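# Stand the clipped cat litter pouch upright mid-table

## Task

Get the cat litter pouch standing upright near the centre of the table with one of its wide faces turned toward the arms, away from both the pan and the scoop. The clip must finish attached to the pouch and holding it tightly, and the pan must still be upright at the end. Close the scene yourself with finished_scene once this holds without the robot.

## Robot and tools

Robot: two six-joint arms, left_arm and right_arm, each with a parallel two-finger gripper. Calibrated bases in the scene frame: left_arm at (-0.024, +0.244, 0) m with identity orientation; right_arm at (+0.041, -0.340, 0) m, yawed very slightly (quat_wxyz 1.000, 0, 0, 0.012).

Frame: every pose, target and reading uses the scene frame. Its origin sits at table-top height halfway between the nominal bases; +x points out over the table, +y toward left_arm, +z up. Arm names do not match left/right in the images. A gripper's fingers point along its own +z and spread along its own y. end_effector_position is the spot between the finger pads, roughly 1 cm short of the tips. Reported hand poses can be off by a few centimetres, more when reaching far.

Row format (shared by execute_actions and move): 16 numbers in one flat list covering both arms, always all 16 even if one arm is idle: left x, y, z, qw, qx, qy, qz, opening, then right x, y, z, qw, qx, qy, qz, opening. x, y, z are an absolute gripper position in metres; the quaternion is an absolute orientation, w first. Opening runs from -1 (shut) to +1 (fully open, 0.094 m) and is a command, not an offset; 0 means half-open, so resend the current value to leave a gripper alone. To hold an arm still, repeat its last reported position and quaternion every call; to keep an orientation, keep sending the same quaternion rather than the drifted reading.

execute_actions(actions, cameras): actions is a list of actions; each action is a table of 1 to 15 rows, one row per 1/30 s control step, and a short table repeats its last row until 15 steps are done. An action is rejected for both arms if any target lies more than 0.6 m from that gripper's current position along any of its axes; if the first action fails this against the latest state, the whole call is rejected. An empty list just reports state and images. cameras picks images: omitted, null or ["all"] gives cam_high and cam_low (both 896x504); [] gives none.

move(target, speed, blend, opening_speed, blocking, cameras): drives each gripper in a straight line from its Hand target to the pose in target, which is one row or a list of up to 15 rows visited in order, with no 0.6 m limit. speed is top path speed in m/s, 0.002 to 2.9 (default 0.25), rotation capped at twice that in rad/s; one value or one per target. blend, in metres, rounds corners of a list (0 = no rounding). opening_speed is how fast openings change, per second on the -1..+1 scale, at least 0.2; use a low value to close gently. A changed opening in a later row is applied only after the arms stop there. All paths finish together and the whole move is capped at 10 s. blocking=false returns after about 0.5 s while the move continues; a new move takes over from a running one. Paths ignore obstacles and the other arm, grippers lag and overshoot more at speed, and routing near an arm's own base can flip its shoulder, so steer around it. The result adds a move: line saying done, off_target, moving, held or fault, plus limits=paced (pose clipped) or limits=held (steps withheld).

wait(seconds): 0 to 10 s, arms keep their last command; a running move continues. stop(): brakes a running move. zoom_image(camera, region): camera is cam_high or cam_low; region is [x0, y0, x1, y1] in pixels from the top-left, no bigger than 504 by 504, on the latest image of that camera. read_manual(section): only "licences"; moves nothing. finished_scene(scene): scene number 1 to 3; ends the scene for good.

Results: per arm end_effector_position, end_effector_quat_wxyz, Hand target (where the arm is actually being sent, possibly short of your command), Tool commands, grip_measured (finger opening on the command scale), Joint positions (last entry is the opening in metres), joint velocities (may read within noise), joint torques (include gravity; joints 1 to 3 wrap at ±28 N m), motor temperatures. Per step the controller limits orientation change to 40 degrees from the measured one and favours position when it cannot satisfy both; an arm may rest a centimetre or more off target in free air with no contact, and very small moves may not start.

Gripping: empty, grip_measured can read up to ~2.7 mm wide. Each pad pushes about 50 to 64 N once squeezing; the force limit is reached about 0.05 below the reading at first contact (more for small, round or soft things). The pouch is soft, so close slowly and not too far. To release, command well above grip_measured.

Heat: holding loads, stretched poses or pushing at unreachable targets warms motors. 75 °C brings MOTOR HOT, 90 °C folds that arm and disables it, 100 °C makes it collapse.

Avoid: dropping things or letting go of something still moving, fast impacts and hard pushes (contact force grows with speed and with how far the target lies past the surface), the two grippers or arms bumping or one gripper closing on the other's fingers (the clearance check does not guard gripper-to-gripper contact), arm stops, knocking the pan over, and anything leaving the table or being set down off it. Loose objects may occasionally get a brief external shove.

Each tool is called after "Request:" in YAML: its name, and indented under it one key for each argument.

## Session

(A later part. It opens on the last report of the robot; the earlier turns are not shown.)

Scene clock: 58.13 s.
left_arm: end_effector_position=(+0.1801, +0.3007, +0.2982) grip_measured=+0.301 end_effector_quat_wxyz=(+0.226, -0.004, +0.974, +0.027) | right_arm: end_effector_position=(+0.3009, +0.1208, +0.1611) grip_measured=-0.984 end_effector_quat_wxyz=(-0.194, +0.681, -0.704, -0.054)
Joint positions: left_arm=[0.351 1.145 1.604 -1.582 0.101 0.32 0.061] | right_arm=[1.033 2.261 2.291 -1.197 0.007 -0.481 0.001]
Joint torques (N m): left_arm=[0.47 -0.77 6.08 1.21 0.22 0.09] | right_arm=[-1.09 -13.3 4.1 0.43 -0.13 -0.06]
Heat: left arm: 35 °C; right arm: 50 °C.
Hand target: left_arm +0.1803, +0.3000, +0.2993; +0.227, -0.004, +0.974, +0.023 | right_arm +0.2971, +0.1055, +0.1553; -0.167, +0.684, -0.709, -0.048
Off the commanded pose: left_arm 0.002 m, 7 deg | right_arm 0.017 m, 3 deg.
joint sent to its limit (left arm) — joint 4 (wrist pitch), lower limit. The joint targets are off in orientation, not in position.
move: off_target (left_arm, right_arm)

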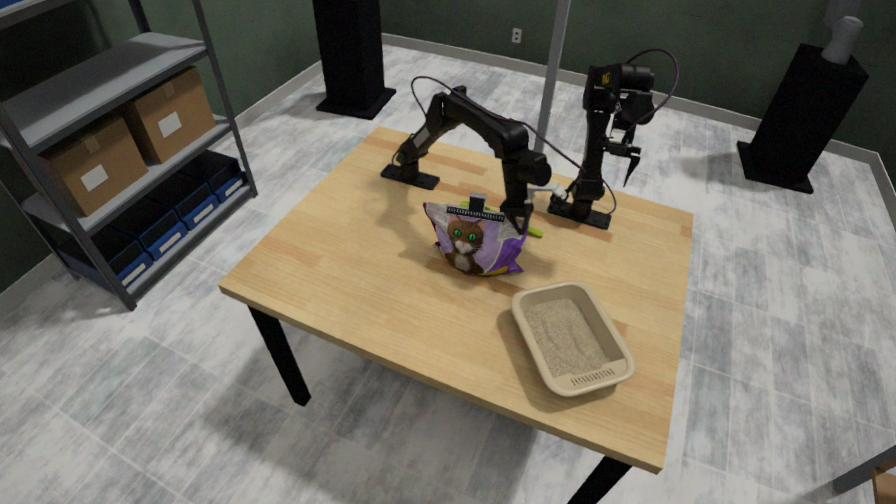

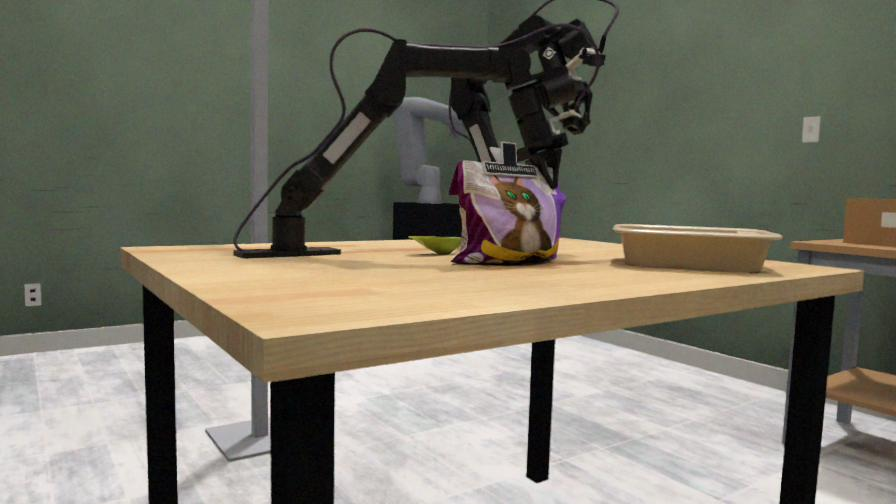

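Request:
move:
  target:
    - [0.18, 0.30, 0.30, 0.17,0.0,0.985,0, 0.3, 0.303, 0.114, 0.182, 0.1669,-0.6841,0.7084,0.0478, -1]
  speed: 0.04

Request:
zoom_image:
  camera: "cam_high"
  region: [390, 150, 590, 310]

Request:
zoom_image:
  camera: "cam_low"
  region: [410, 90, 610, 290]

Scene clock: 62.33 s.
left_arm: end_effector_position=(+0.1801, +0.3007, +0.2982) grip_measured=+0.301 end_effector_quat_wxyz=(+0.226, -0.004, +0.974, +0.027) | right_arm: end_effector_position=(+0.2998, +0.1216, +0.1843) grip_measured=-0.984 end_effector_quat_wxyz=(-0.182, +0.685, -0.704, -0.054)
Joint positions: left_arm=[0.351 1.145 1.604 -1.582 0.101 0.32 0.061] | right_arm=[1.033 2.388 2.624 -1.426 0 -0.487 0.001]
Joint torques (N m): left_arm=[0.55 -0.65 5.93 1.19 0.2 0.03] | right_arm=[-1.25 -11.23 8.29 0.4 -0.01 -0.1]
Heat: left arm: 35 °C; right arm: 49 °C.
Hand target: left_arm +0.1803, +0.3000, +0.2993; +0.227, -0.004, +0.974, +0.023 | right_arm +0.3029, +0.1139, +0.1821; -0.169, +0.684, -0.708, -0.049
Off the commanded pose: left_arm 0.002 m, 7 deg | right_arm 0.009 m, 2 deg.
joint sent to its limit (left arm) — joint 4 (wrist pitch), lower limit. The joint targets are off in orientation, not in position.
move: off_target (left_arm)

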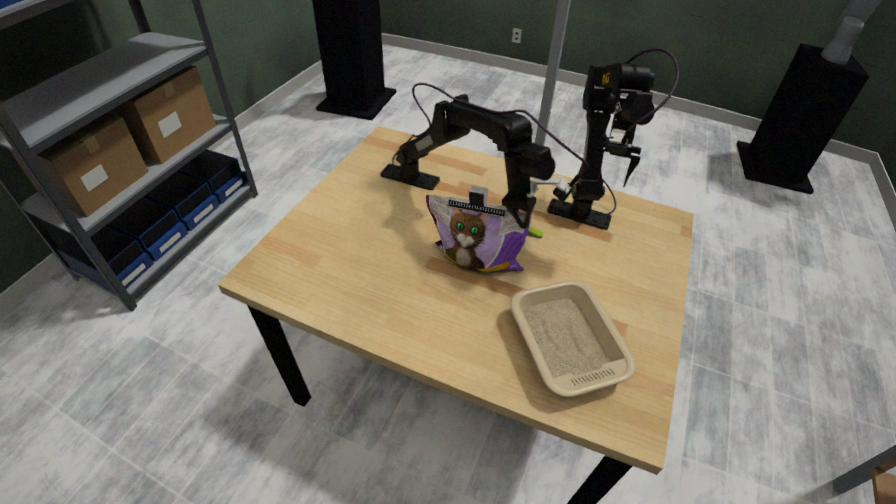

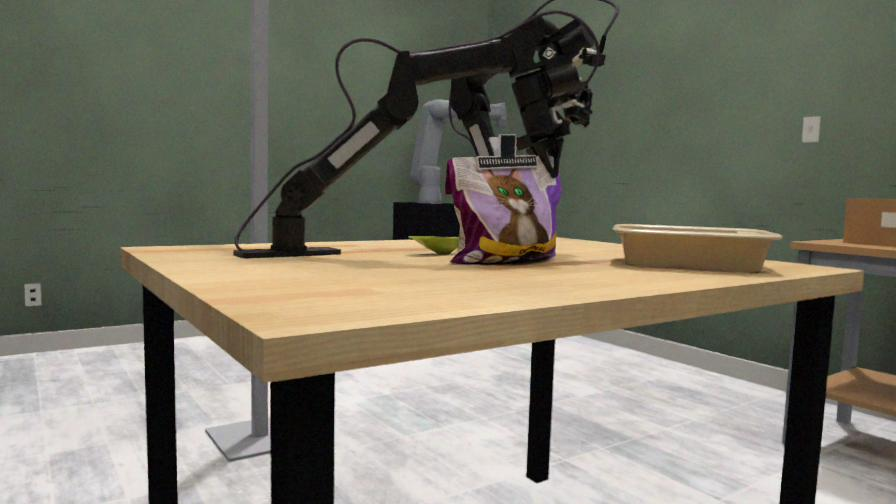

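Scaled by 2.520.

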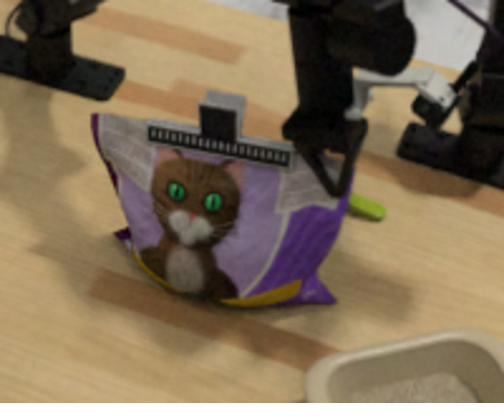

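Scaled by 2.520.

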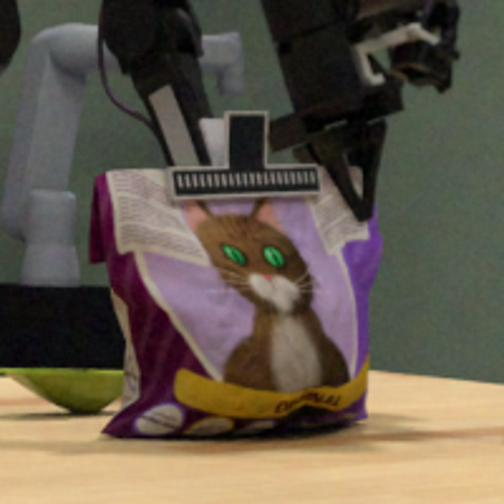

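Request:
move:
  target:
    - [0.18, 0.30, 0.30, 0.17,0.0,0.985,0, 0.3, 0.302, 0.117, 0.178, 0.1669,-0.6841,0.7084,0.0478, -0.6]
  speed: 0.04
  opening_speed: 0.2

Request:
zoom_image:
  camera: "cam_high"
  region: [390, 150, 590, 310]

Request:
zoom_image:
  camera: "cam_low"
  region: [410, 90, 610, 290]

Scene clock: 64.67 s.
left_arm: end_effector_position=(+0.1801, +0.3007, +0.2982) grip_measured=+0.301 end_effector_quat_wxyz=(+0.226, -0.004, +0.974, +0.027) | right_arm: end_effector_position=(+0.2979, +0.1159, +0.1820) grip_measured=-0.602 end_effector_quat_wxyz=(-0.170, +0.686, -0.706, -0.050)
Joint positions: left_arm=[0.351 1.145 1.604 -1.582 0.101 0.32 0.061] | right_arm=[1.031 2.388 2.624 -1.451 -0.001 -0.487 0.019]
Joint torques (N m): left_arm=[0.39 -0.72 5.89 1.2 0.17 0.09] | right_arm=[-0.51 -10.29 8.36 0.67 0.05 -0.04]
Heat: left arm: 35 °C; right arm: 49 °C.
Hand target: left_arm +0.1803, +0.3000, +0.2993; +0.227, -0.004, +0.974, +0.023 | right_arm +0.3018, +0.1169, +0.1780; -0.168, +0.684, -0.708, -0.048
Off the commanded pose: left_arm 0.002 m, 7 deg | right_arm 0.006 m, 1 deg.
joint sent to its limit (left arm) — joint 4 (wrist pitch), lower limit. The joint targets are off in orientation, not in position.
move: off_target (left_arm)

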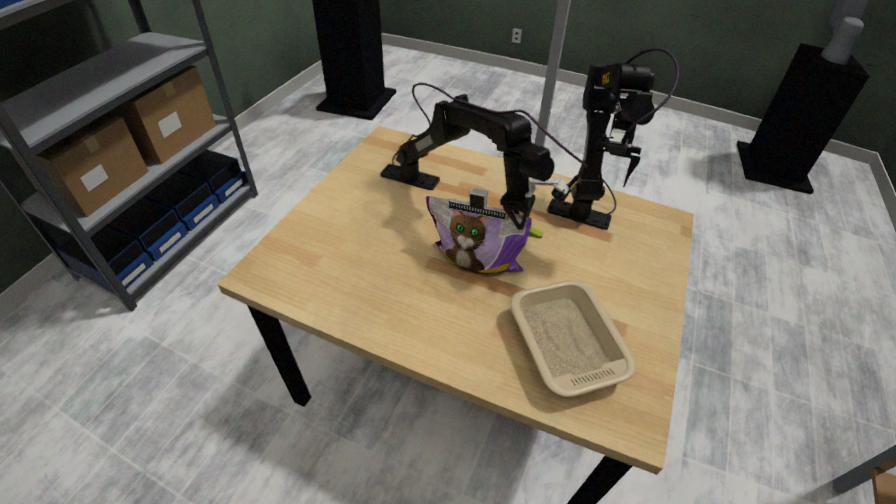

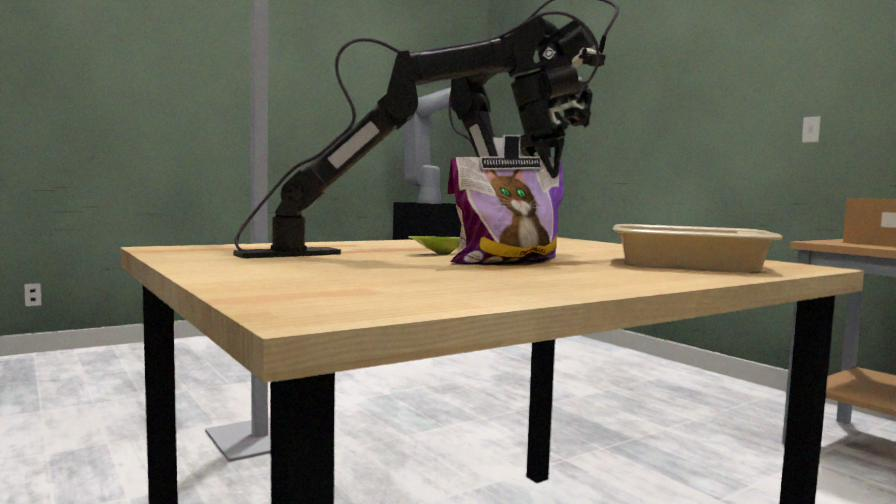

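Scaled by 2.520.

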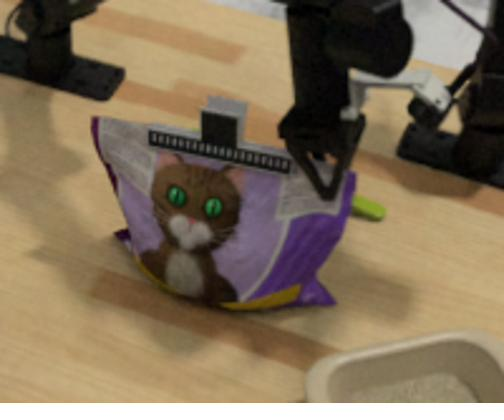

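Scaled by 2.520.

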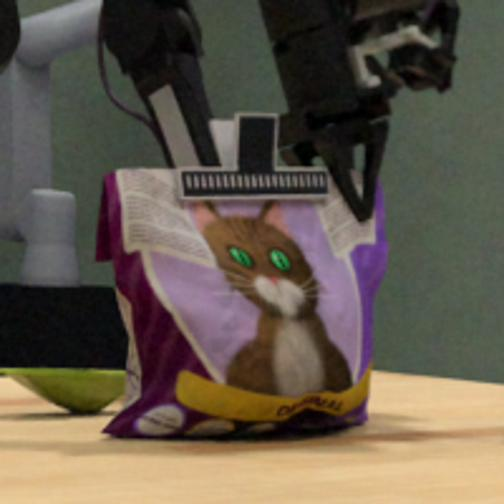

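Request:
move:
  target:
    - [0.18, 0.30, 0.30, 0.17,0.0,0.985,0, 0.3, 0.300, 0.120, 0.184, 0.1669,-0.6841,0.7084,0.0478, 0.1]
    - [0.18, 0.30, 0.30, 0.17,0.0,0.985,0, 0.3, 0.298, 0.122, 0.29, 0.1669,-0.6841,0.7084,0.0478, 0.1]
  speed: 0.1
  opening_speed: 0.5

Request:
zoom_image:
  camera: "cam_high"
  region: [390, 150, 590, 310]

Request:
zoom_image:
  camera: "cam_low"
  region: [410, 90, 610, 290]

Scene clock: 68.20 s.
left_arm: end_effector_position=(+0.1801, +0.3007, +0.2982) grip_measured=+0.301 end_effector_quat_wxyz=(+0.226, -0.004, +0.974, +0.027) | right_arm: end_effector_position=(+0.3006, +0.1199, +0.2655) grip_measured=+0.098 end_effector_quat_wxyz=(-0.271, +0.668, -0.689, -0.079)
Joint positions: left_arm=[0.351 1.145 1.604 -1.582 0.101 0.32 0.061] | right_arm=[1.031 2.351 2.841 -1.49 0.001 -0.485 0.052]
Joint torques (N m): left_arm=[0.55 -0.91 6.05 1.19 0.15 0.07] | right_arm=[0.61 -13.87 7.39 1.24 0.02 0.09]
Heat: left arm: 35 °C; right arm: 50 °C.
Hand target: left_arm +0.1803, +0.3000, +0.2993; +0.227, -0.004, +0.974, +0.023 | right_arm +0.2973, +0.1208, +0.2893; -0.300, +0.660, -0.683, -0.088
Off the commanded pose: left_arm 0.002 m, 7 deg | right_arm 0.025 m, 13 deg.
elbow stopped short (right arm): the move would have taken joint 3 (elbow) straighter than the controller allows.
joint sent to its limit (left arm) — joint 4 (wrist pitch), lower limit. The joint targets are off in orientation, not in position.
move: off_target (left_arm, right_arm)

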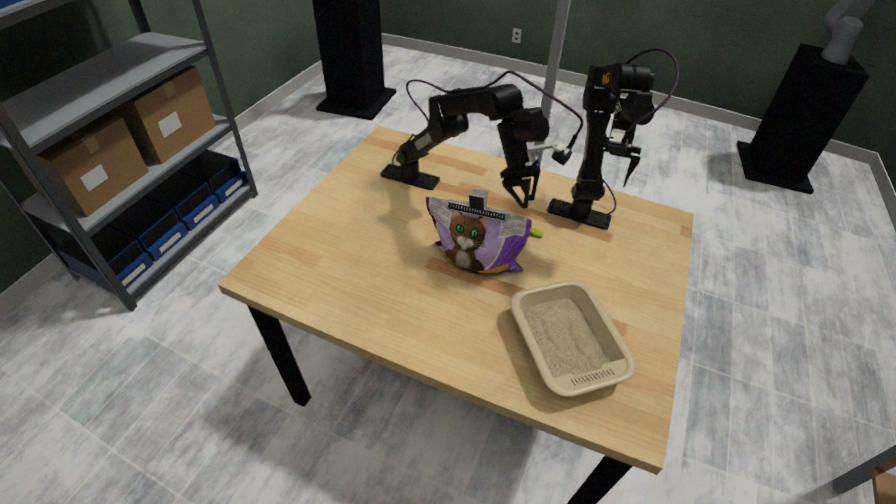

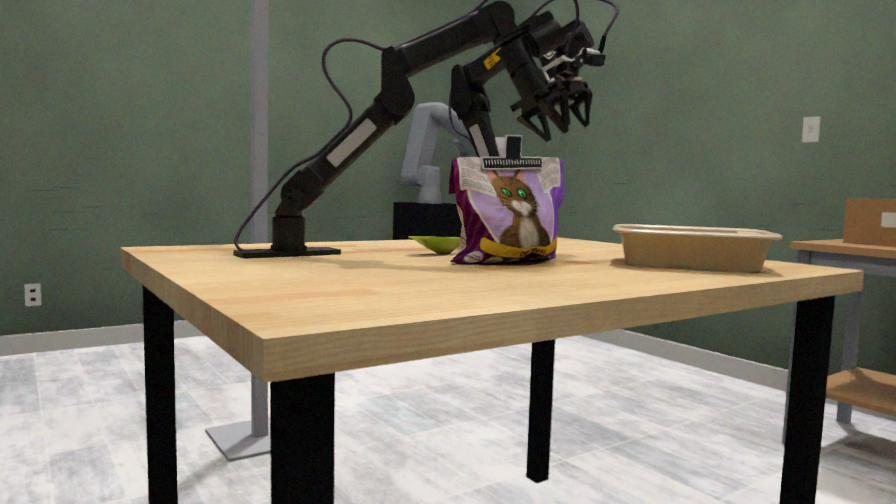

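Scaled by 2.520.

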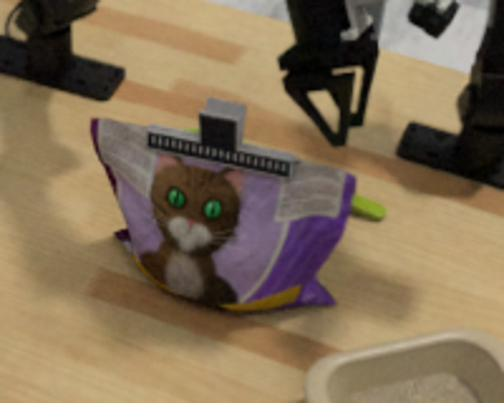

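Scaled by 2.520.

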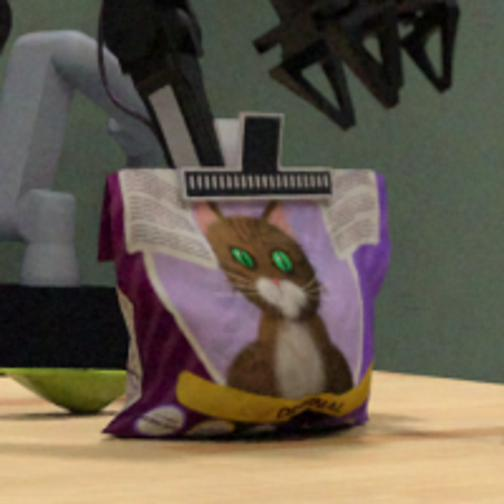

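Request:
finished_scene:
  scene: 2

The scene is finished: the task was done.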